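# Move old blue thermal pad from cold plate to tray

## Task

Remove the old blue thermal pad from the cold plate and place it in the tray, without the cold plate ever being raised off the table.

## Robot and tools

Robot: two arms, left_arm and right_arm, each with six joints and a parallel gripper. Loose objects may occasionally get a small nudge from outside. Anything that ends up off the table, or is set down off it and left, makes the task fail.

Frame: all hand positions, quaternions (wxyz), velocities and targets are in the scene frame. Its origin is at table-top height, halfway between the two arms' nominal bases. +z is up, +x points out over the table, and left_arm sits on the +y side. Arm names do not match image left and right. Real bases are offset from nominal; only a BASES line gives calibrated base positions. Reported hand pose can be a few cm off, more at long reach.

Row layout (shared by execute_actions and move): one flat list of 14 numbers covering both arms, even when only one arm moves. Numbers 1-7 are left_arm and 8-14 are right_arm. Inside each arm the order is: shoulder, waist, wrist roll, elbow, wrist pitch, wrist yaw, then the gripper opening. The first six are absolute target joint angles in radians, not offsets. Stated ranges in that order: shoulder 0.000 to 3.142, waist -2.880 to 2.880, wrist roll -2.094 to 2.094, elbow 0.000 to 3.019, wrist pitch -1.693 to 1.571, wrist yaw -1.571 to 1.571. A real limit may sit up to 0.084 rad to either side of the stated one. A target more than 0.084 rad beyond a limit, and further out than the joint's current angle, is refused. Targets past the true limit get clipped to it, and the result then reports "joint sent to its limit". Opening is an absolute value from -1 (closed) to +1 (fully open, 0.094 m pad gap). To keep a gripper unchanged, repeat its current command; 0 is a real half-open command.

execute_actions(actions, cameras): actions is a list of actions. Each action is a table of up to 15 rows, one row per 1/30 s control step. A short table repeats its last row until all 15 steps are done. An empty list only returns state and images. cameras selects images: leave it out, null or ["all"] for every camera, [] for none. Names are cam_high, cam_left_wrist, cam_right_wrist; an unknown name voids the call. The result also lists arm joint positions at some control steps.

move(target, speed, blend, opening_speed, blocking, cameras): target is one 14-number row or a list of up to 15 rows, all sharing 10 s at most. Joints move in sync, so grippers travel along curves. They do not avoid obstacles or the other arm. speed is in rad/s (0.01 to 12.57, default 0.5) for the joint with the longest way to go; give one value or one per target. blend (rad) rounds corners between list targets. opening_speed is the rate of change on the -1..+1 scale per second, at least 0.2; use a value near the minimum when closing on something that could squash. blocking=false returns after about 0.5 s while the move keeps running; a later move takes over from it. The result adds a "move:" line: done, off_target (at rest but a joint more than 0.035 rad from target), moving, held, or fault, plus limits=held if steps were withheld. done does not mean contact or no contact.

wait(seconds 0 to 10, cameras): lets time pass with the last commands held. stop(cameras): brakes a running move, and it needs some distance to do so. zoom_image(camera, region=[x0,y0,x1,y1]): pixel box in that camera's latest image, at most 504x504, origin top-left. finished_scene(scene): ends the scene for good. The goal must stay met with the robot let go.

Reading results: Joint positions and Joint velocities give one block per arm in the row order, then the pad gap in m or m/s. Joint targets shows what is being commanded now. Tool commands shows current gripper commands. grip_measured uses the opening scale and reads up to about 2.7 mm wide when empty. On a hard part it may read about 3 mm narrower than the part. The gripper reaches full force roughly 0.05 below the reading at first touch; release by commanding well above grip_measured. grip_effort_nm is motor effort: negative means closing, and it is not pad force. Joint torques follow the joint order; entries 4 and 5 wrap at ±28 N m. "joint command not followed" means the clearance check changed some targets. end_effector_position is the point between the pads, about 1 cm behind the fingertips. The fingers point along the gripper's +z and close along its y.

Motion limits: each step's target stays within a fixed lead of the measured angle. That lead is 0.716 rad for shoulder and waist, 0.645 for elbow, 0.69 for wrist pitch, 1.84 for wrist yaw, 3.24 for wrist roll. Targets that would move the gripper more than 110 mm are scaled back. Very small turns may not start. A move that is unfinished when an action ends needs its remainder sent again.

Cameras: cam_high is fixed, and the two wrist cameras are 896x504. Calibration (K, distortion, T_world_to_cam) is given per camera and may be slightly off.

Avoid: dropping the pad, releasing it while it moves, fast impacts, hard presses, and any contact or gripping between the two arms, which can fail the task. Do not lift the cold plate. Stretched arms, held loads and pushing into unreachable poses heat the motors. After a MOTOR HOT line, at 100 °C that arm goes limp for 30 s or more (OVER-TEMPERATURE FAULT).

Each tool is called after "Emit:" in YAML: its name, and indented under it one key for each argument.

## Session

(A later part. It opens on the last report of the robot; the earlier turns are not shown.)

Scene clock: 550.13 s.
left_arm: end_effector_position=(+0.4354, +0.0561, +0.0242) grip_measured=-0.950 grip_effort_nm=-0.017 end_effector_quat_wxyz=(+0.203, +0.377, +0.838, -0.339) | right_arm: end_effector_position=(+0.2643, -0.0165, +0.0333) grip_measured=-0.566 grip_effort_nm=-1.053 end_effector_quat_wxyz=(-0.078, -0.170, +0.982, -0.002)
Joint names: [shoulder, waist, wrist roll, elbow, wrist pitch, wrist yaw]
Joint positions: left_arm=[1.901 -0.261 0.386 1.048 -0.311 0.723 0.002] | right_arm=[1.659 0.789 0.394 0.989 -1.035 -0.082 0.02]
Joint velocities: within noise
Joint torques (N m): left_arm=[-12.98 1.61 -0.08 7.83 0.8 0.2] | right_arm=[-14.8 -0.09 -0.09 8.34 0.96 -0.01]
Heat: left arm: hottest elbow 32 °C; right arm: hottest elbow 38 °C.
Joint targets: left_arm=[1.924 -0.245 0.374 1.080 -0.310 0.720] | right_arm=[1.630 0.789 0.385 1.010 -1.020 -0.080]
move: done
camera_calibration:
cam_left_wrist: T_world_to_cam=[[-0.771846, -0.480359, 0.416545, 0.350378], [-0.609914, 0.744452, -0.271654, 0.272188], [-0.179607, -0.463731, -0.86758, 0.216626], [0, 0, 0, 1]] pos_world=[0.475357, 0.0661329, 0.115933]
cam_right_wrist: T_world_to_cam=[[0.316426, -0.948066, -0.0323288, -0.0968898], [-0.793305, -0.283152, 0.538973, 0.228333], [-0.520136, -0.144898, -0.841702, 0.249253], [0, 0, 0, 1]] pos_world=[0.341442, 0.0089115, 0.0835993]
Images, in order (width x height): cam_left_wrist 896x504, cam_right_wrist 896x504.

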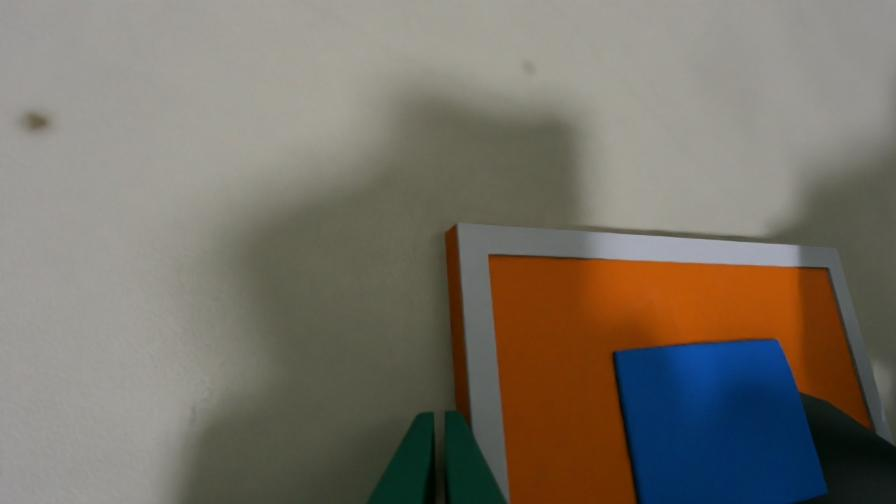

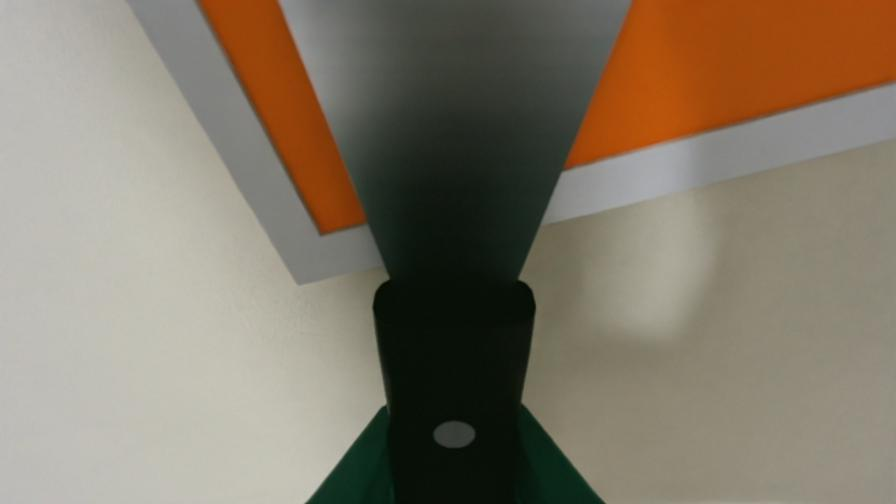

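Emit:
move:
  target:
    - [1.935,-0.250,0.370,1.110,-0.320,0.723,-0.95,1.690,0.789,0.385,0.985,-1.005,-0.080,-0.85]
    - [1.972,-0.303,0.310,1.168,-0.360,0.723,-0.95,1.692,0.789,0.385,0.985,-1.005,-0.080,-0.85]
  speed: [0.12, 0.15]
  cameras: ["cam_left_wrist", "cam_right_wrist"]

Scene clock: 560.63 s.
left_arm: end_effector_position=(+0.4525, +0.0333, +0.0248) grip_measured=-0.950 grip_effort_nm=-0.007 end_effector_quat_wxyz=(+0.187, +0.364, +0.844, -0.348) | right_arm: end_effector_position=(+0.2645, -0.0163, +0.0250) grip_measured=-0.566 grip_effort_nm=-1.057 end_effector_quat_wxyz=(-0.079, -0.170, +0.982, -0.002)
Joint names: [shoulder, waist, wrist roll, elbow, wrist pitch, wrist yaw]
Joint positions: left_arm=[1.949 -0.291 0.324 1.135 -0.351 0.724 0.002] | right_arm=[1.675 0.789 0.394 0.983 -1.015 -0.081 0.02]
Joint velocities: within noise
Joint torques (N m): left_arm=[-13.98 -0.62 -0.1 8.12 0.4 0.29] | right_arm=[-11.28 -0.15 -0.09 6.76 0.77 -0.03]
Heat: left arm: hottest elbow 33 °C; right arm: hottest elbow 37 °C.
Joint targets: left_arm=[1.972 -0.303 0.310 1.168 -0.360 0.723] | right_arm=[1.692 0.789 0.385 0.985 -1.005 -0.080]
move: done
camera_calibration:
cam_left_wrist: T_world_to_cam=[[-0.745872, -0.488134, 0.453211, 0.339897], [-0.631186, 0.735321, -0.246792, 0.308986], [-0.212788, -0.470136, -0.856559, 0.224499], [0, 0, 0, 1]] pos_world=[0.496318, 0.0442562, 0.114507]
cam_right_wrist: T_world_to_cam=[[0.316467, -0.948089, -0.0312416, -0.0971627], [-0.792697, -0.282401, 0.54026, 0.232844], [-0.521037, -0.146209, -0.840918, 0.242628], [0, 0, 0, 1]] pos_world=[0.341742, 0.0091108, 0.0751988]
Images, in order (width x height): cam_left_wrist 896x504, cam_right_wrist 896x504.

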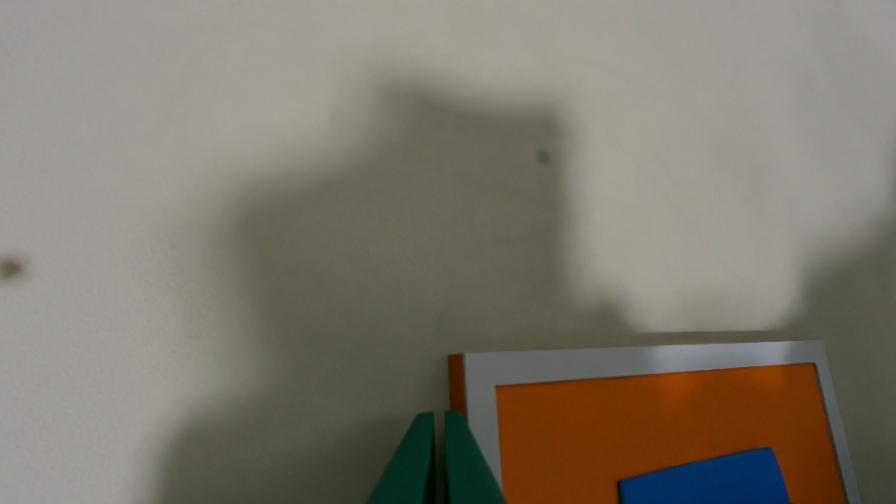

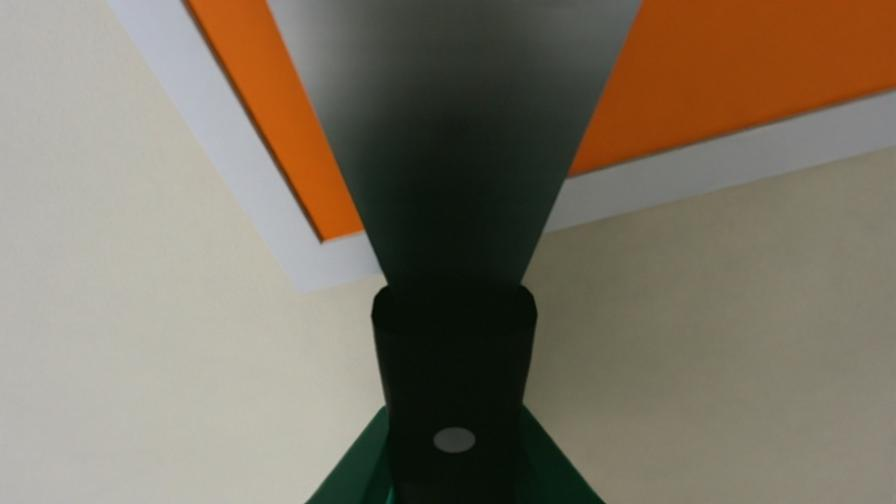

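Emit:
move:
  target:
    - [1.975,-0.320,0.310,1.130,-0.365,0.735,-0.95,1.695,0.785,0.385,1.005,-0.990,-0.080,-0.85]
    - [1.975,-0.385,0.310,1.102,-0.388,0.762,-0.95,1.705,0.775,0.385,1.035,-0.960,-0.080,-0.85]
  speed: [0.1, 0.1]
  cameras: ["cam_left_wrist", "cam_right_wrist"]

Scene clock: 564.77 s.
left_arm: end_effector_position=(+0.4458, +0.0254, +0.0242) grip_measured=-0.950 grip_effort_nm=-0.017 end_effector_quat_wxyz=(+0.180, +0.369, +0.841, -0.353) | right_arm: end_effector_position=(+0.2641, -0.0153, +0.0223) grip_measured=-0.566 grip_effort_nm=-1.048 end_effector_quat_wxyz=(-0.082, -0.167, +0.983, -0.001)
Joint names: [shoulder, waist, wrist roll, elbow, wrist pitch, wrist yaw]
Joint positions: left_arm=[1.95 -0.306 0.323 1.134 -0.356 0.731 0.002] | right_arm=[1.682 0.789 0.399 0.983 -1.01 -0.087 0.02]
Joint velocities: within noise
Joint torques (N m): left_arm=[-13.74 -6.07 -0.09 3.49 -0.47 1.42] | right_arm=[-10.87 -1.2 -0.13 10.48 2.37 0.24]
Heat: left arm: hottest elbow 33 °C; right arm: hottest elbow 37 °C.
Joint targets: left_arm=[1.975 -0.385 0.310 1.102 -0.388 0.762] | right_arm=[1.705 0.775 0.385 1.035 -0.960 -0.080]
move: off_target (left_arm, right_arm); left_arm: the waist is farthest, 0.079 rad from its target; right_arm: the elbow is farthest, 0.052 rad from its target
camera_calibration:
cam_left_wrist: T_world_to_cam=[[-0.749832, -0.47336, 0.462258, 0.332511], [-0.620589, 0.745425, -0.243333, 0.305509], [-0.229395, -0.469331, -0.852705, 0.22606], [0, 0, 0, 1]] pos_world=[0.49078, 0.0357606, 0.113397]
cam_right_wrist: T_world_to_cam=[[0.310415, -0.949959, -0.0349231, -0.0945312], [-0.791396, -0.278605, 0.544124, 0.233871], [-0.526625, -0.141266, -0.838278, 0.241746], [0, 0, 0, 1]] pos_world=[0.341738, 0.00950725, 0.0720943]
Images, in order (width x height): cam_left_wrist 896x504, cam_right_wrist 896x504.

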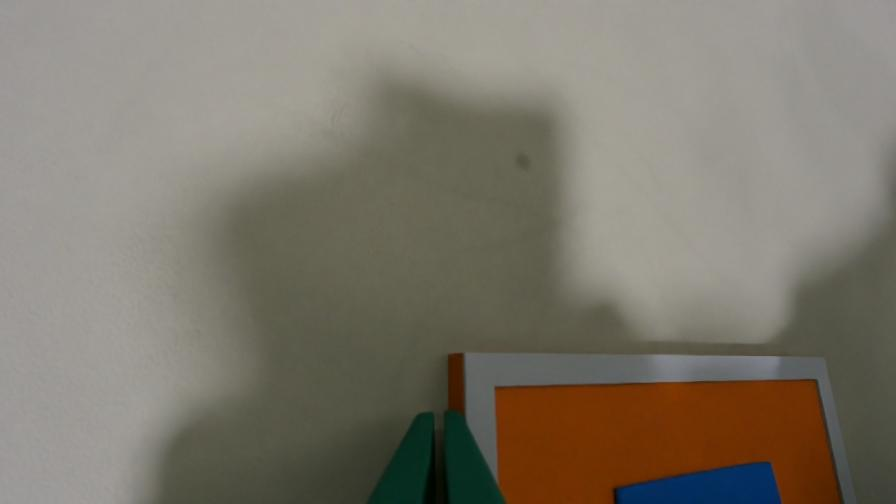

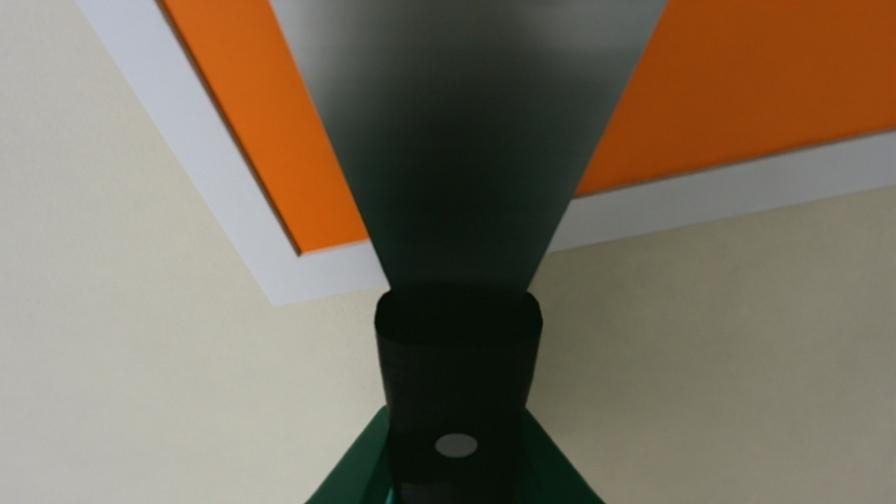

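Emit:
move:
  target:
    - [1.975,-0.412,0.310,1.090,-0.400,0.775,-0.95,1.705,0.756,0.322,1.060,-0.955,-0.080,-0.85]
  speed: [0.08]
  cameras: ["cam_left_wrist", "cam_right_wrist"]

Scene clock: 569.27 s.
left_arm: end_effector_position=(+0.4491, +0.0277, +0.0245) grip_measured=-0.950 grip_effort_nm=-0.007 end_effector_quat_wxyz=(+0.185, +0.368, +0.842, -0.348) | right_arm: end_effector_position=(+0.2656, -0.0155, +0.0222) grip_measured=-0.566 grip_effort_nm=-1.062 end_effector_quat_wxyz=(-0.080, -0.170, +0.982, +0.001)
Joint names: [shoulder, waist, wrist roll, elbow, wrist pitch, wrist yaw]
Joint positions: left_arm=[1.949 -0.302 0.323 1.134 -0.349 0.723 0.002] | right_arm=[1.682 0.786 0.391 0.983 -1.006 -0.087 0.02]
Joint velocities: within noise
Joint torques (N m): left_arm=[-15.62 -0.15 0.04 5.78 0.5 0.58] | right_arm=[-10.87 -1.61 -0.33 11.32 2.32 0.23]
Heat: left arm: hottest elbow 33 °C; right arm: hottest elbow 37 °C.
Joint targets: left_arm=[1.950 -0.308 0.323 1.134 -0.356 0.731] | right_arm=[1.705 0.767 0.359 1.045 -0.958 -0.080]
move: held (left_arm; a check stopped the path), off_target (right_arm; braked when a check withheld steps of left_arm); limits=held; left_arm: the waist is farthest, 0.110 rad from its target; right_arm: the elbow is farthest, 0.077 rad from its target
joint command not followed: on one or more control steps a check withheld the commanded joint targets of the left arm, and it was not sent them on those steps.
cause: the commanded joint targets, or the way to them, would bring a part of the robot too close to another arm (this arm's wrist (the part past the wrist pitch) and the right arm's wrist (the part past the wrist pitch), along the way the arms are being sent, or toward where that arm still pushes).
camera_calibration:
cam_left_wrist: T_world_to_cam=[[-0.750956, -0.480524, 0.452949, 0.336801], [-0.623485, 0.741928, -0.246595, 0.307281], [-0.217561, -0.467589, -0.856754, 0.223036], [0, 0, 0, 1]] pos_world=[0.493031, 0.0381493, 0.114308]
cam_right_wrist: T_world_to_cam=[[0.315151, -0.948288, -0.0378052, -0.0963554], [-0.791427, -0.284587, 0.540974, 0.235088], [-0.523758, -0.140569, -0.840189, 0.241749], [0, 0, 0, 1]] pos_world=[0.34304, 0.00951283, 0.0722955]
Images, in order (width x height): cam_left_wrist 896x504, cam_right_wrist 896x504.

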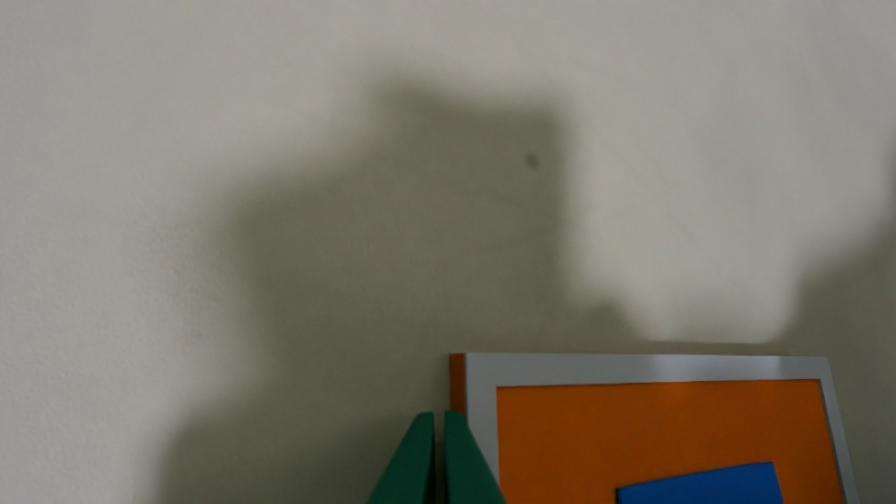

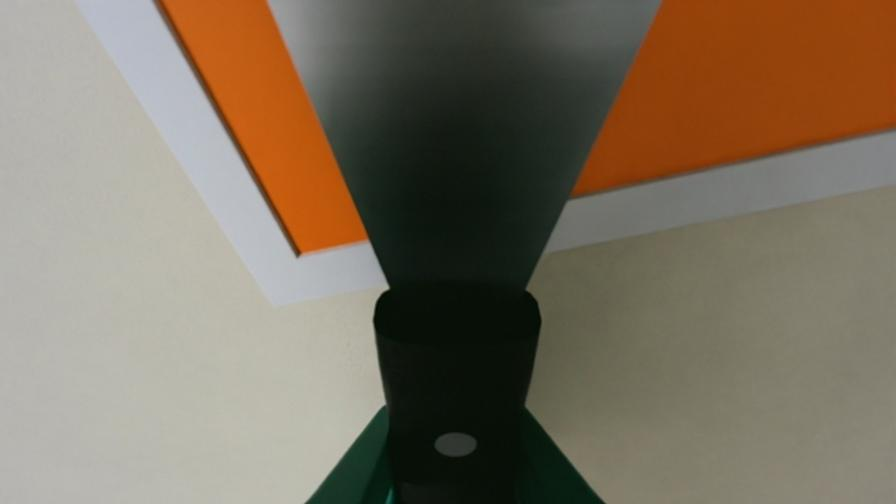

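Emit:
move:
  target:
    - [1.972,-0.340,0.310,1.125,-0.370,0.740,-0.95,1.692,0.784,0.375,1.003,-0.995,-0.083,-0.85]
    - [1.975,-0.420,0.310,1.088,-0.398,0.772,-0.95,1.692,0.784,0.375,1.003,-0.995,-0.083,-0.85]
  speed: [0.1, 0.1]
  cameras: ["cam_left_wrist", "cam_right_wrist"]

Scene clock: 582.23 s.
left_arm: end_effector_position=(+0.4381, +0.0160, +0.0238) grip_measured=-0.950 grip_effort_nm=-0.007 end_effector_quat_wxyz=(+0.176, +0.377, +0.837, -0.356) | right_arm: end_effector_position=(+0.2575, -0.0214, +0.0215) grip_measured=-0.566 grip_effort_nm=-1.053 end_effector_quat_wxyz=(-0.096, -0.166, +0.981, -0.006)
Joint names: [shoulder, waist, wrist roll, elbow, wrist pitch, wrist yaw]
Joint positions: left_arm=[1.949 -0.326 0.323 1.13 -0.355 0.734 0.002] | right_arm=[1.682 0.786 0.396 0.976 -1.033 -0.094 0.02]
Joint velocities: within noise
Joint torques (N m): left_arm=[-13.8 -7.18 -0.09 2.77 -0.92 1.64] | right_arm=[-11.75 -0.26 -0.21 8.51 1.87 0.37]
Heat: left arm: hottest elbow 33 °C; right arm: hottest elbow 38 °C.
Joint targets: left_arm=[1.975 -0.420 0.310 1.088 -0.398 0.772] | right_arm=[1.692 0.784 0.375 1.003 -0.995 -0.083]
move: off_target (left_arm, right_arm); left_arm: the waist is farthest, 0.094 rad from its target; right_arm: the wrist pitch is farthest, 0.038 rad from its target
camera_calibration:
cam_left_wrist: T_world_to_cam=[[-0.757998, -0.456429, 0.465953, 0.325662], [-0.60565, 0.75771, -0.24303, 0.300765], [-0.242131, -0.466421, -0.850779, 0.225135], [0, 0, 0, 1]] pos_world=[0.483522, 0.0257573, 0.112892]
cam_right_wrist: T_world_to_cam=[[0.308596, -0.950755, -0.0288792, -0.097964], [-0.776784, -0.269419, 0.569227, 0.223304], [-0.548976, -0.153229, -0.821673, 0.241966], [0, 0, 0, 1]] pos_world=[0.336524, 0.00409876, 0.0688777]
Images, in order (width x height): cam_left_wrist 896x504, cam_right_wrist 896x504.

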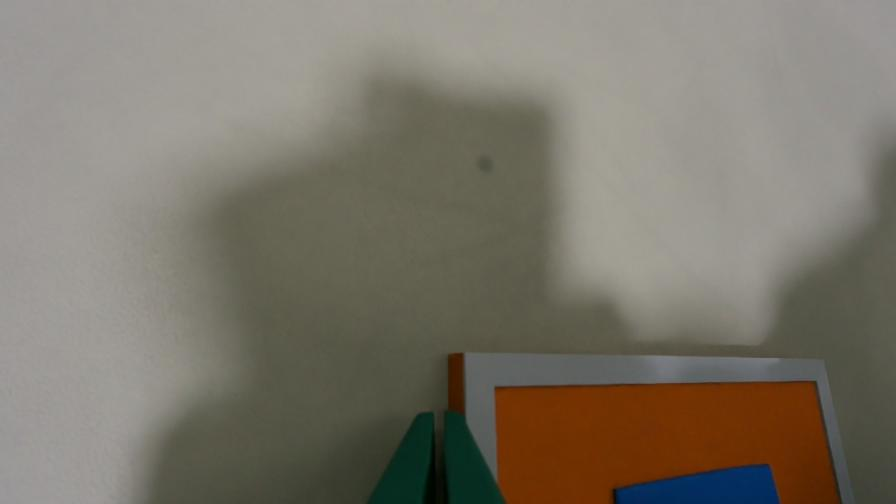

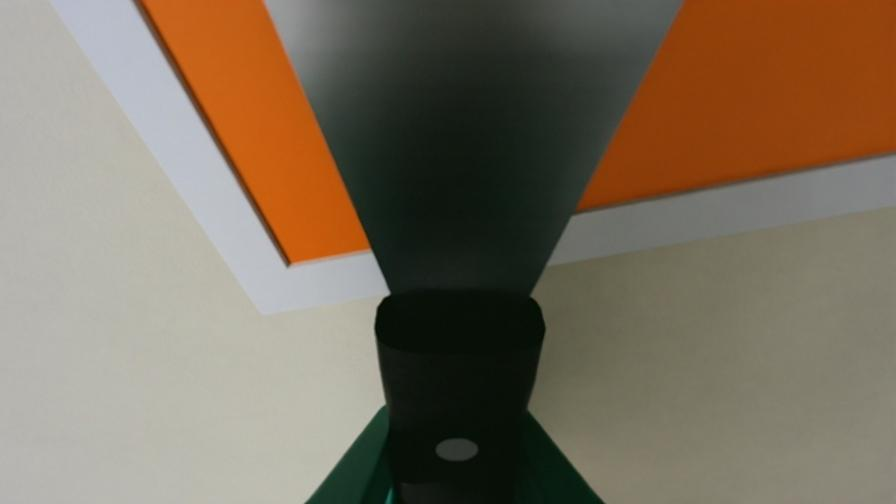

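Emit:
move:
  target:
    - [1.975,-0.420,0.310,1.088,-0.398,0.772,-0.95,1.668,0.746,0.275,1.012,-0.990,-0.085,-0.85]
  speed: [0.12]
  cameras: ["cam_left_wrist", "cam_right_wrist"]

Scene clock: 587.50 s.
left_arm: end_effector_position=(+0.4381, +0.0160, +0.0238) grip_measured=-0.950 grip_effort_nm=-0.012 end_effector_quat_wxyz=(+0.176, +0.377, +0.837, -0.356) | right_arm: end_effector_position=(+0.2596, -0.0260, +0.0220) grip_measured=-0.566 grip_effort_nm=-1.057 end_effector_quat_wxyz=(-0.097, -0.190, +0.977, -0.002)
Joint names: [shoulder, waist, wrist roll, elbow, wrist pitch, wrist yaw]
Joint positions: left_arm=[1.949 -0.326 0.323 1.13 -0.355 0.735 0.002] | right_arm=[1.679 0.773 0.332 0.973 -1.035 -0.095 0.02]
Joint velocities: within noise
Joint torques (N m): left_arm=[-13.74 -7.18 -0.09 2.76 -0.9 1.63] | right_arm=[-13.33 -2.2 -0.59 9.46 2.11 0.35]
Heat: left arm: hottest elbow 32 °C; right arm: hottest elbow 37 °C.
Joint targets: left_arm=[1.975 -0.420 0.310 1.088 -0.398 0.772] | right_arm=[1.668 0.746 0.275 1.012 -0.990 -0.085]
move: off_target (left_arm, right_arm); left_arm: the waist is farthest, 0.094 rad from its target; right_arm: the wrist roll is farthest, 0.057 rad from its target
camera_calibration:
cam_left_wrist: T_world_to_cam=[[-0.758024, -0.45616, 0.466174, 0.325644], [-0.605576, 0.757685, -0.243291, 0.300758], [-0.242234, -0.466724, -0.850583, 0.225171], [0, 0, 0, 1]] pos_world=[0.483522, 0.0257587, 0.112891]
cam_right_wrist: T_world_to_cam=[[0.354484, -0.934131, -0.041725, -0.114105], [-0.759618, -0.313707, 0.569708, 0.21782], [-0.545271, -0.170257, -0.820787, 0.241386], [0, 0, 0, 1]] pos_world=[0.33753, 0.0028405, 0.0692718]
Images, in order (width x height): cam_left_wrist 896x504, cam_right_wrist 896x504.

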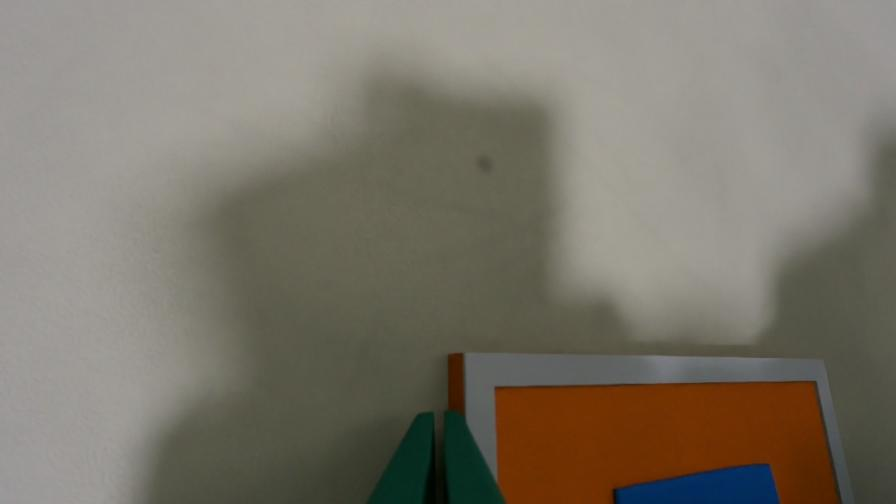

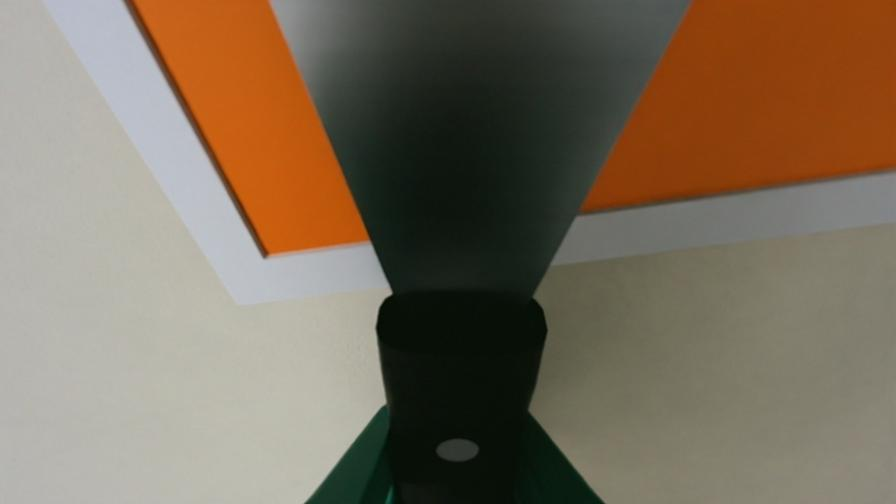

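Emit:
move:
  target:
    - [1.975,-0.420,0.310,1.088,-0.398,0.772,-0.95,1.668,0.720,0.175,1.015,-0.990,-0.085,-0.85]
  speed: [0.12]
  cameras: ["cam_left_wrist", "cam_right_wrist"]

Scene clock: 589.60 s.
left_arm: end_effector_position=(+0.4381, +0.0160, +0.0238) grip_measured=-0.950 grip_effort_nm=-0.017 end_effector_quat_wxyz=(+0.176, +0.377, +0.837, -0.356) | right_arm: end_effector_position=(+0.2628, -0.0338, +0.0221) grip_measured=-0.567 grip_effort_nm=-1.053 end_effector_quat_wxyz=(-0.102, -0.225, +0.969, +0.002)
Joint names: [shoulder, waist, wrist roll, elbow, wrist pitch, wrist yaw]
Joint positions: left_arm=[1.949 -0.326 0.323 1.13 -0.355 0.735 0.002] | right_arm=[1.678 0.751 0.238 0.97 -1.043 -0.097 0.02]
Joint velocities: within noise
Joint torques (N m): left_arm=[-13.68 -7.24 -0.1 2.77 -0.92 1.63] | right_arm=[-13.27 -2.55 -0.67 9.83 2.44 0.41]
Heat: left arm: hottest elbow 32 °C; right arm: hottest elbow 37 °C.
Joint targets: left_arm=[1.975 -0.420 0.310 1.088 -0.398 0.772] | right_arm=[1.668 0.720 0.175 1.015 -0.990 -0.085]
move: off_target (left_arm, right_arm); left_arm: the waist is farthest, 0.094 rad from its target; right_arm: the wrist roll is farthest, 0.063 rad from its target
camera_calibration:
cam_left_wrist: T_world_to_cam=[[-0.758024, -0.45616, 0.466174, 0.325644], [-0.605576, 0.757685, -0.243291, 0.300758], [-0.242234, -0.466724, -0.850583, 0.225171], [0, 0, 0, 1]] pos_world=[0.483522, 0.0257587, 0.112891]
cam_right_wrist: T_world_to_cam=[[0.418639, -0.906278, -0.0583236, -0.138049], [-0.728395, -0.373437, 0.574443, 0.207428], [-0.542385, -0.198002, -0.816464, 0.240143], [0, 0, 0, 1]] pos_world=[0.339133, -0.000101163, 0.0688612]
Images, in order (width x height): cam_left_wrist 896x504, cam_right_wrist 896x504.

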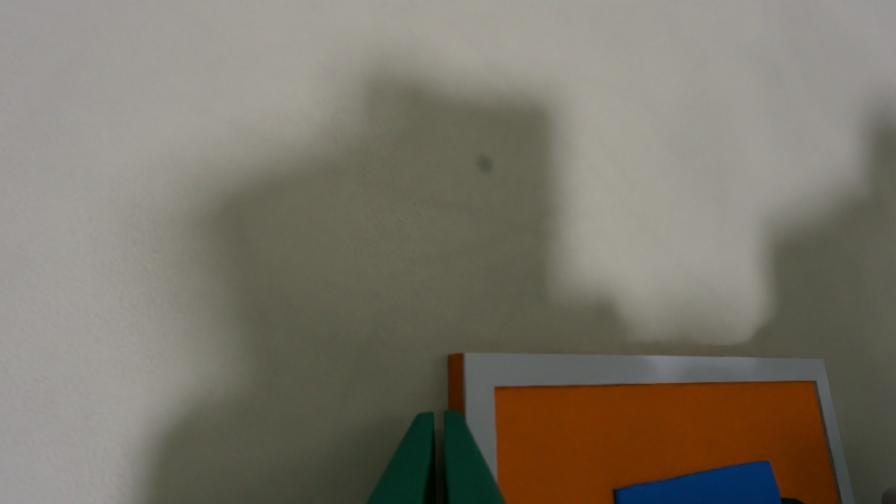

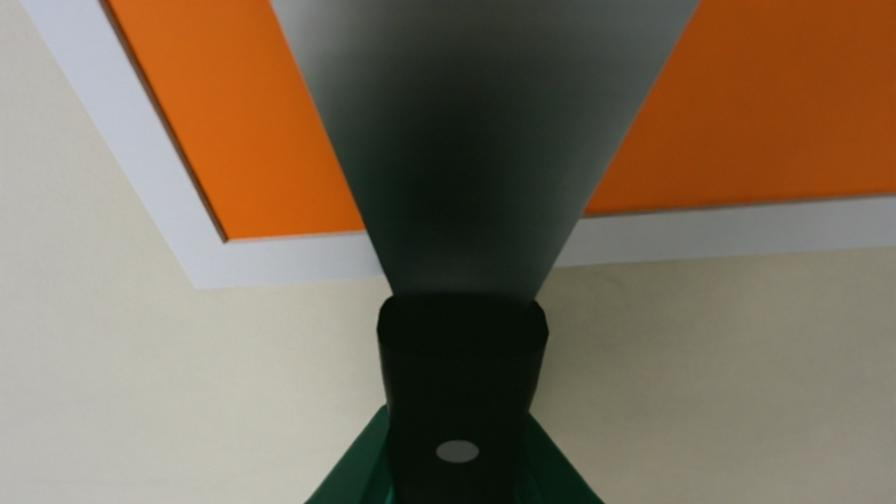

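Emit:
move:
  target:
    - [1.975,-0.420,0.310,1.088,-0.398,0.772,-0.95,1.672,0.708,0.118,1.042,-0.980,-0.085,-0.85]
  speed: [0.12]
  cameras: ["cam_left_wrist", "cam_right_wrist"]

Scene clock: 592.80 s.
left_arm: end_effector_position=(+0.4382, +0.0162, +0.0236) grip_measured=-0.950 grip_effort_nm=-0.007 end_effector_quat_wxyz=(+0.176, +0.377, +0.837, -0.355) | right_arm: end_effector_position=(+0.2653, -0.0375, +0.0222) grip_measured=-0.567 grip_effort_nm=-1.048 end_effector_quat_wxyz=(-0.103, -0.241, +0.965, +0.005)
Joint names: [shoulder, waist, wrist roll, elbow, wrist pitch, wrist yaw]
Joint positions: left_arm=[1.949 -0.326 0.323 1.13 -0.355 0.733 0.002] | right_arm=[1.678 0.739 0.193 0.97 -1.046 -0.098 0.02]
Joint velocities: within noise
Joint torques (N m): left_arm=[-13.8 -7.18 -0.09 2.77 -0.9 1.7] | right_arm=[-12.92 -2.61 -0.79 11.88 2.92 0.44]
Heat: left arm: hottest elbow 32 °C; right arm: hottest elbow 37 °C.
Joint targets: left_arm=[1.975 -0.420 0.310 1.088 -0.398 0.772] | right_arm=[1.672 0.708 0.118 1.042 -0.980 -0.085]
move: off_target (left_arm, right_arm); left_arm: the waist is farthest, 0.094 rad from its target; right_arm: the wrist roll is farthest, 0.075 rad from its target
camera_calibration:
cam_left_wrist: T_world_to_cam=[[-0.757977, -0.457432, 0.465001, 0.325995], [-0.605957, 0.757662, -0.242414, 0.300783], [-0.241425, -0.465515, -0.851475, 0.224749], [0, 0, 0, 1]] pos_world=[0.483619, 0.0258529, 0.112694]
cam_right_wrist: T_world_to_cam=[[0.44691, -0.892043, -0.0673185, -0.149224], [-0.713626, -0.400878, 0.574486, 0.202887], [-0.539452, -0.208703, -0.815741, 0.239609], [0, 0, 0, 1]] pos_world=[0.340733, -0.00177362, 0.0688573]
Images, in order (width x height): cam_left_wrist 896x504, cam_right_wrist 896x504.

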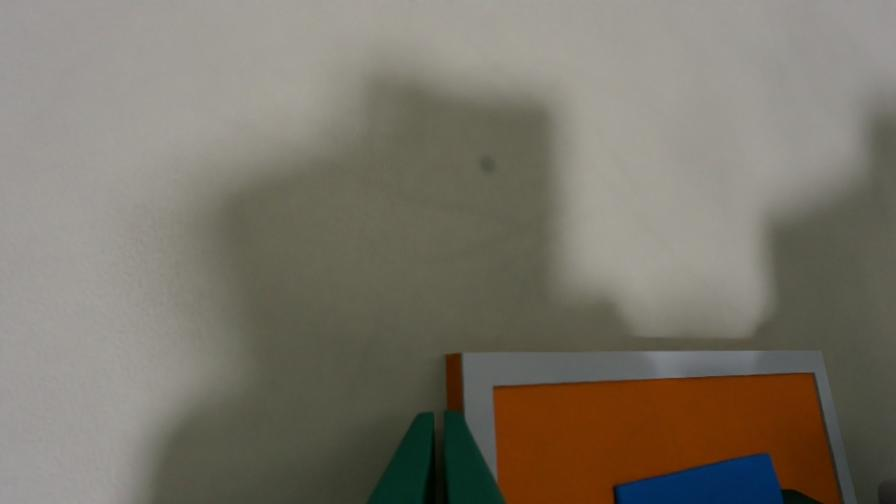

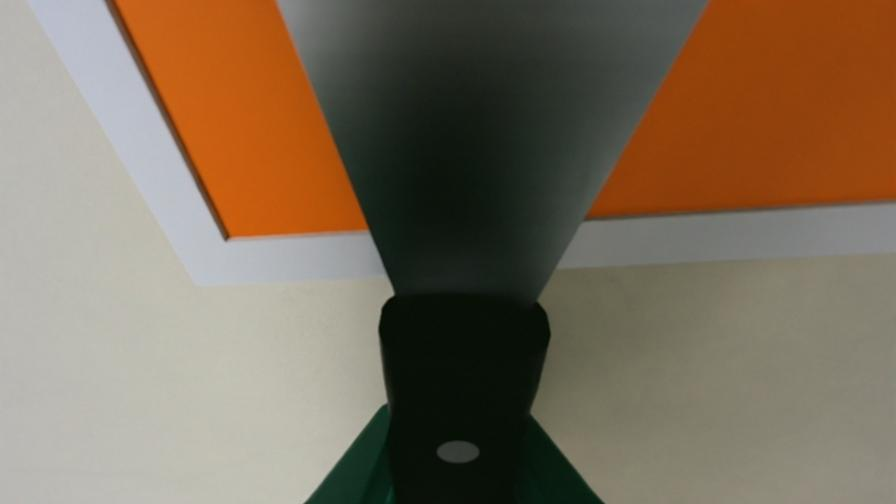

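Emit:
move:
  target:
    - [1.975,-0.420,0.310,1.088,-0.398,0.772,-0.95,1.680,0.700,0.105,1.068,-0.968,-0.085,-0.85]
  speed: [0.1]
  cameras: ["cam_left_wrist", "cam_right_wrist"]

Scene clock: 602.43 s.
left_arm: end_effector_position=(+0.4383, +0.0163, +0.0235) grip_measured=-0.950 grip_effort_nm=-0.002 end_effector_quat_wxyz=(+0.176, +0.377, +0.837, -0.355) | right_arm: end_effector_position=(+0.2664, -0.0386, +0.0223) grip_measured=-0.567 grip_effort_nm=-1.048 end_effector_quat_wxyz=(-0.104, -0.245, +0.964, +0.007)
Joint names: [shoulder, waist, wrist roll, elbow, wrist pitch, wrist yaw]
Joint positions: left_arm=[1.949 -0.326 0.323 1.13 -0.355 0.732 0.002] | right_arm=[1.678 0.734 0.18 0.97 -1.046 -0.099 0.02]
Joint velocities: within noise
Joint torques (N m): left_arm=[-13.68 -7.12 -0.1 2.78 -0.9 1.74] | right_arm=[-12.28 -2.9 -0.78 13.86 3.41 0.5]
Heat: left arm: hottest elbow 32 °C; right arm: hottest elbow 37 °C.
Joint targets: left_arm=[1.975 -0.420 0.310 1.088 -0.398 0.772] | right_arm=[1.680 0.700 0.105 1.068 -0.968 -0.085]
move: off_target (left_arm, right_arm); left_arm: the waist is farthest, 0.094 rad from its target; right_arm: the elbow is farthest, 0.098 rad from its target
camera_calibration:
cam_left_wrist: T_world_to_cam=[[-0.757932, -0.4583, 0.46422, 0.326202], [-0.606245, 0.757604, -0.241874, 0.300901], [-0.240844, -0.464755, -0.852055, 0.224451], [0, 0, 0, 1]] pos_world=[0.483717, 0.0258491, 0.112595]
cam_right_wrist: T_world_to_cam=[[0.453783, -0.888243, -0.0714493, -0.152379], [-0.709554, -0.40867, 0.57404, 0.201775], [-0.539086, -0.209793, -0.815704, 0.239879], [0, 0, 0, 1]] pos_world=[0.341633, -0.00256578, 0.0689559]
Images, in order (width x height): cam_left_wrist 896x504, cam_right_wrist 896x504.

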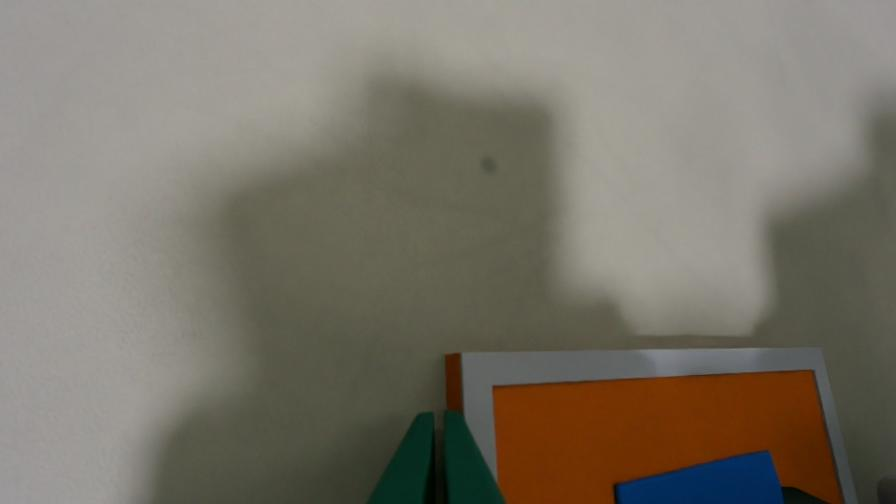

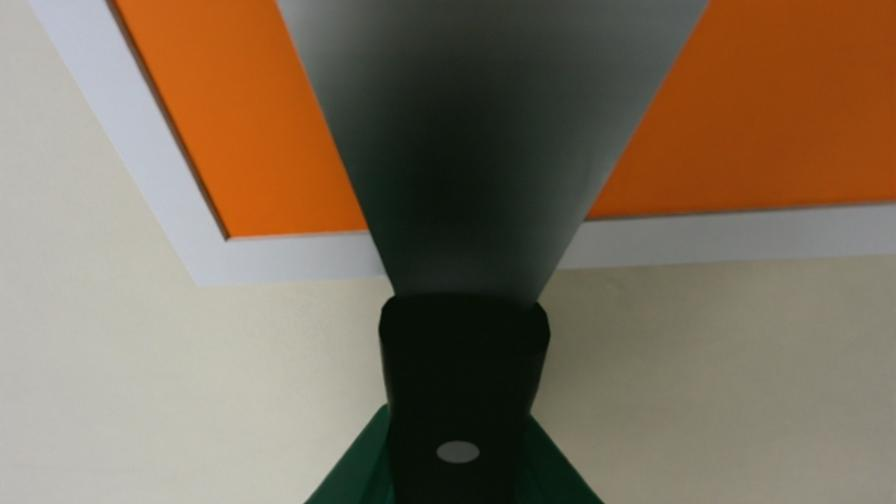

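Emit:
move:
  target:
    - [1.975,-0.420,0.310,1.088,-0.398,0.772,-0.95,1.688,0.692,0.100,1.098,-0.955,-0.085,-0.85]
  speed: [0.1]
  cameras: ["cam_left_wrist", "cam_right_wrist"]

Scene clock: 604.93 s.
left_arm: end_effector_position=(+0.4385, +0.0165, +0.0233) grip_measured=-0.950 grip_effort_nm=-0.007 end_effector_quat_wxyz=(+0.176, +0.377, +0.838, -0.354) | right_arm: end_effector_position=(+0.2677, -0.0395, +0.0225) grip_measured=-0.567 grip_effort_nm=-1.053 end_effector_quat_wxyz=(-0.103, -0.247, +0.963, +0.008)
Joint names: [shoulder, waist, wrist roll, elbow, wrist pitch, wrist yaw]
Joint positions: left_arm=[1.949 -0.326 0.323 1.13 -0.355 0.73 0.002] | right_arm=[1.678 0.729 0.17 0.971 -1.046 -0.101 0.02]
Joint velocities: within noise
Joint torques (N m): left_arm=[-13.74 -7.12 -0.1 2.78 -0.9 1.8] | right_arm=[-11.63 -3.02 -0.75 16.08 3.95 0.57]
Heat: left arm: hottest elbow 32 °C; right arm: hottest elbow 37 °C.
Joint targets: left_arm=[1.975 -0.420 0.310 1.088 -0.398 0.772] | right_arm=[1.688 0.692 0.100 1.098 -0.955 -0.085]
move: off_target (left_arm, right_arm); left_arm: the waist is farthest, 0.094 rad from its target; right_arm: the elbow is farthest, 0.127 rad from its target
camera_calibration:
cam_left_wrist: T_world_to_cam=[[-0.757912, -0.459533, 0.463032, 0.32652], [-0.606591, 0.757599, -0.241022, 0.300937], [-0.240035, -0.463544, -0.852942, 0.224112], [0, 0, 0, 1]] pos_world=[0.483813, 0.0259433, 0.112498]
cam_right_wrist: T_world_to_cam=[[0.458001, -0.885781, -0.075014, -0.154665], [-0.707152, -0.41417, 0.573061, 0.201326], [-0.538675, -0.209416, -0.816072, 0.240456], [0, 0, 0, 1]] pos_world=[0.342733, -0.00326027, 0.0692551]
Images, in order (width x height): cam_left_wrist 896x504, cam_right_wrist 896x504.

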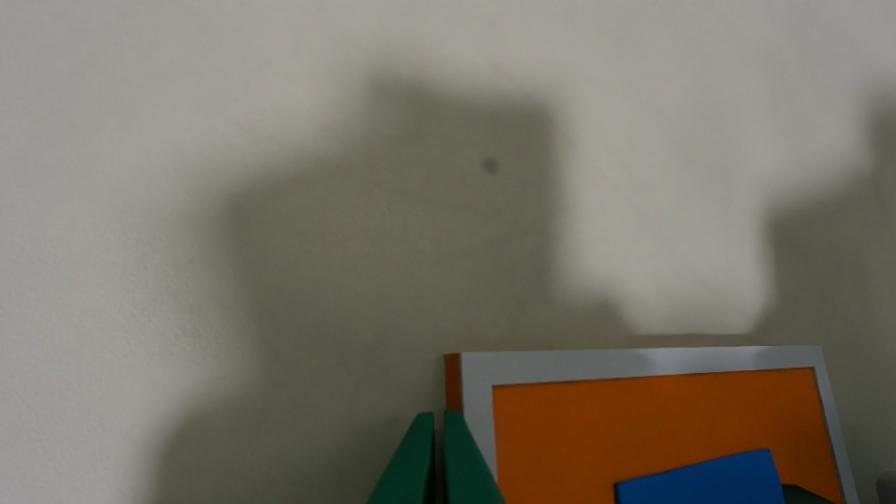

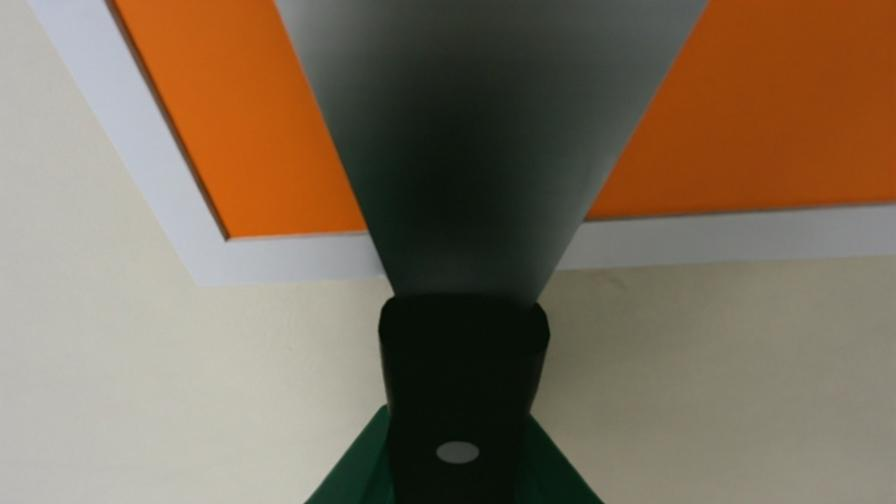

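Emit:
move:
  target:
    - [1.975,-0.420,0.310,1.088,-0.398,0.772,-0.95,1.688,0.720,0.240,1.098,-0.955,-0.085,-0.85]
    - [1.975,-0.420,0.310,1.088,-0.398,0.772,-0.95,1.688,0.685,0.060,1.098,-0.955,-0.085,-0.85]
  speed: [0.2, 0.2]
  cameras: ["cam_left_wrist", "cam_right_wrist"]

Scene clock: 611.47 s.
left_arm: end_effector_position=(+0.4319, +0.0103, +0.0234) grip_measured=-0.950 grip_effort_nm=-0.007 end_effector_quat_wxyz=(+0.171, +0.381, +0.834, -0.361) | right_arm: end_effector_position=(+0.2569, -0.0469, +0.0210) grip_measured=-0.567 grip_effort_nm=-1.053 end_effector_quat_wxyz=(-0.121, -0.228, +0.966, -0.001)
Joint names: [shoulder, waist, wrist roll, elbow, wrist pitch, wrist yaw]
Joint positions: left_arm=[1.949 -0.337 0.323 1.127 -0.357 0.743 0.002] | right_arm=[1.676 0.731 0.209 0.957 -1.071 -0.104 0.02]
Joint velocities: within noise
Joint torques (N m): left_arm=[-13.8 -6.24 -0.09 2.96 -0.83 1.33] | right_arm=[-12.1 -0.15 -0.04 7.46 1.26 -0.01]
Heat: left arm: hottest elbow 31 °C; right arm: hottest elbow 38 °C.
Joint targets: left_arm=[1.975 -0.420 0.310 1.088 -0.398 0.772] | right_arm=[1.678 0.730 0.205 0.972 -1.046 -0.101]
move: held (right_arm; a check stopped the path), off_target (left_arm); path passed 0 of 2 targets; limits=held; left_arm: the waist is farthest, 0.083 rad from its target; right_arm: the wrist roll is farthest, 0.149 rad from its target
joint command not followed: on one or more control steps a check withheld the commanded joint targets of the right arm, and it was not sent them on those steps.
cause: the commanded joint targets, or the way to them, would bring a part of the robot too close to another arm (this arm's wrist (the part past the wrist pitch) and the left arm's forearm (the part past the elbow), along the way the arms are being sent, or toward where that arm still pushes).
camera_calibration:
cam_left_wrist: T_world_to_cam=[[-0.760948, -0.442549, 0.474455, 0.319481], [-0.59629, 0.765245, -0.242567, 0.297111], [-0.255727, -0.467494, -0.846199, 0.226411], [0, 0, 0, 1]] pos_world=[0.478172, 0.0198695, 0.112079]
cam_right_wrist: T_world_to_cam=[[0.422876, -0.904135, -0.0609614, -0.148521], [-0.704205, -0.370215, 0.605835, 0.192178], [-0.570325, -0.213264, -0.793251, 0.239292], [0, 0, 0, 1]] pos_world=[0.334613, -0.0121038, 0.0643362]
Images, in order (width x height): cam_left_wrist 896x504, cam_right_wrist 896x504.

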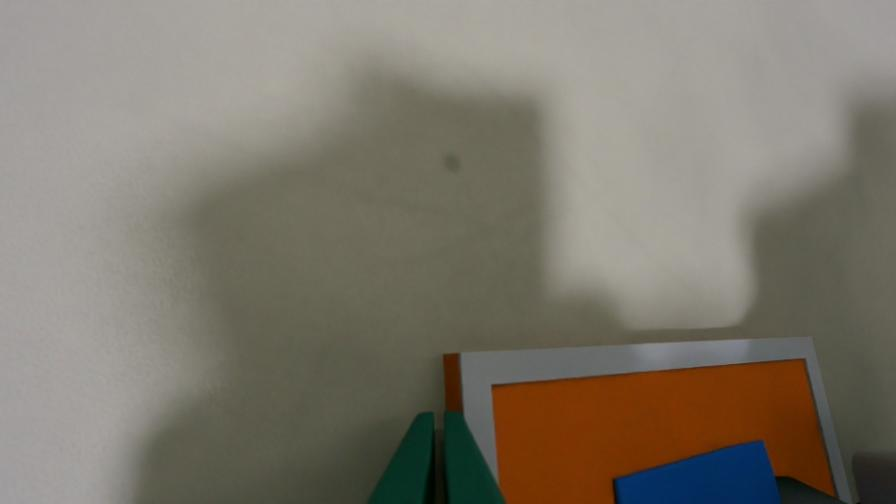

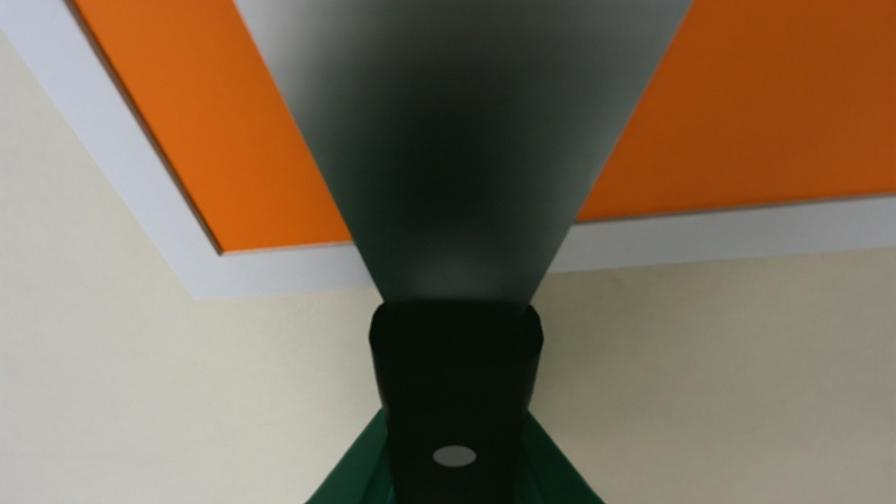

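Emit:
move:
  target:
    - [1.972,-0.345,0.315,1.120,-0.362,0.745,-0.95,1.678,0.730,0.205,0.970,-1.050,-0.101,-0.85]
    - [1.972,-0.345,0.315,1.120,-0.362,0.745,-0.95,1.678,0.730,0.205,0.968,-1.052,-0.101,-0.59]
    - [1.972,-0.345,0.315,1.120,-0.362,0.745,-0.95,1.440,0.782,0.262,0.712,-0.668,0.000,-0.59]
    - [1.972,-0.345,0.315,1.120,-0.362,0.745,-0.95,1.440,0.782,0.262,0.712,-0.668,0.000,-0.85]
  speed: [0.12, 0.1, 0.2, 0.1]
  opening_speed: 0.6
  cameras: ["cam_left_wrist", "cam_right_wrist"]

Scene clock: 627.47 s.
left_arm: end_effector_position=(+0.4333, +0.0101, +0.0242) grip_measured=-0.950 grip_effort_nm=-0.012 end_effector_quat_wxyz=(+0.174, +0.382, +0.832, -0.362) | right_arm: end_effector_position=(+0.2550, -0.0514, +0.0220) grip_measured=-0.567 grip_effort_nm=-1.062 end_effector_quat_wxyz=(+0.056, -0.234, +0.970, +0.033)
Joint names: [shoulder, waist, wrist roll, elbow, wrist pitch, wrist yaw]
Joint positions: left_arm=[1.949 -0.336 0.323 1.127 -0.35 0.746 0.002] | right_arm=[1.46 0.771 0.251 0.71 -0.69 -0.005 0.02]
Joint velocities: within noise
Joint torques (N m): left_arm=[-13.86 -0.38 -0.04 5.23 0.29 0.29] | right_arm=[-11.11 0.73 0.12 6.91 1.78 0.18]
Heat: left arm: hottest elbow 31 °C; right arm: hottest elbow 38 °C.
Joint targets: left_arm=[1.972 -0.345 0.315 1.120 -0.362 0.745] | right_arm=[1.440 0.782 0.262 0.712 -0.668 0.000]
move: done
camera_calibration:
cam_left_wrist: T_world_to_cam=[[-0.763643, -0.440281, 0.472231, 0.321223], [-0.594963, 0.763926, -0.249871, 0.29795], [-0.250736, -0.471772, -0.845318, 0.225262], [0, 0, 0, 1]] pos_world=[0.47905, 0.020089, 0.113176]
cam_right_wrist: T_world_to_cam=[[0.443396, -0.894855, -0.0513269, -0.156762], [-0.852309, -0.438655, 0.284871, 0.229791], [-0.277433, -0.0825645, -0.957191, 0.173733], [0, 0, 0, 1]] pos_world=[0.31356, -0.0251365, 0.0927886]
Images, in order (width x height): cam_left_wrist 896x504, cam_right_wrist 896x504.

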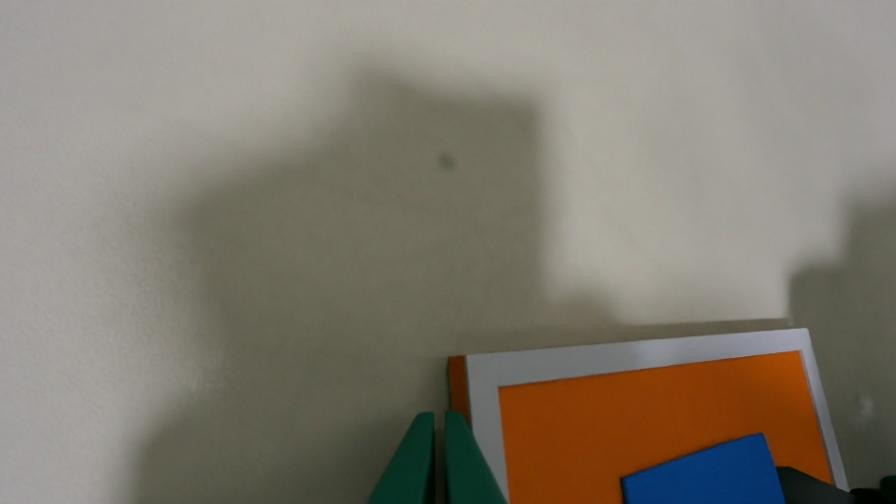

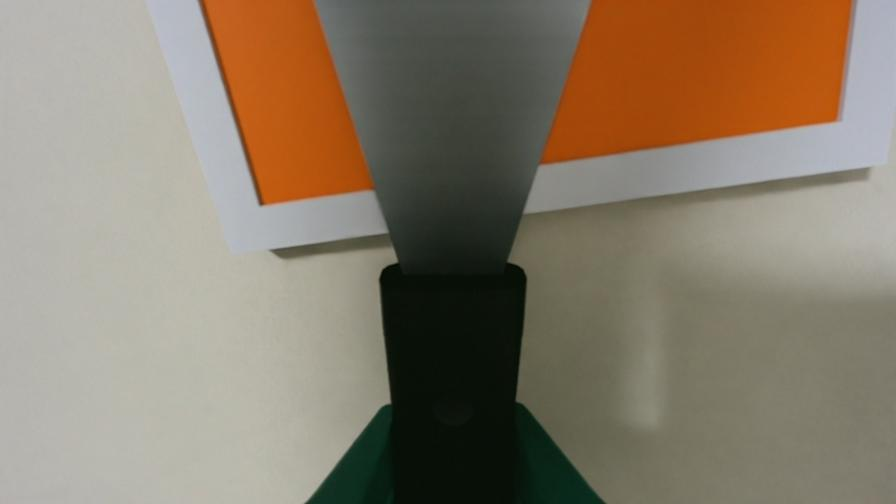

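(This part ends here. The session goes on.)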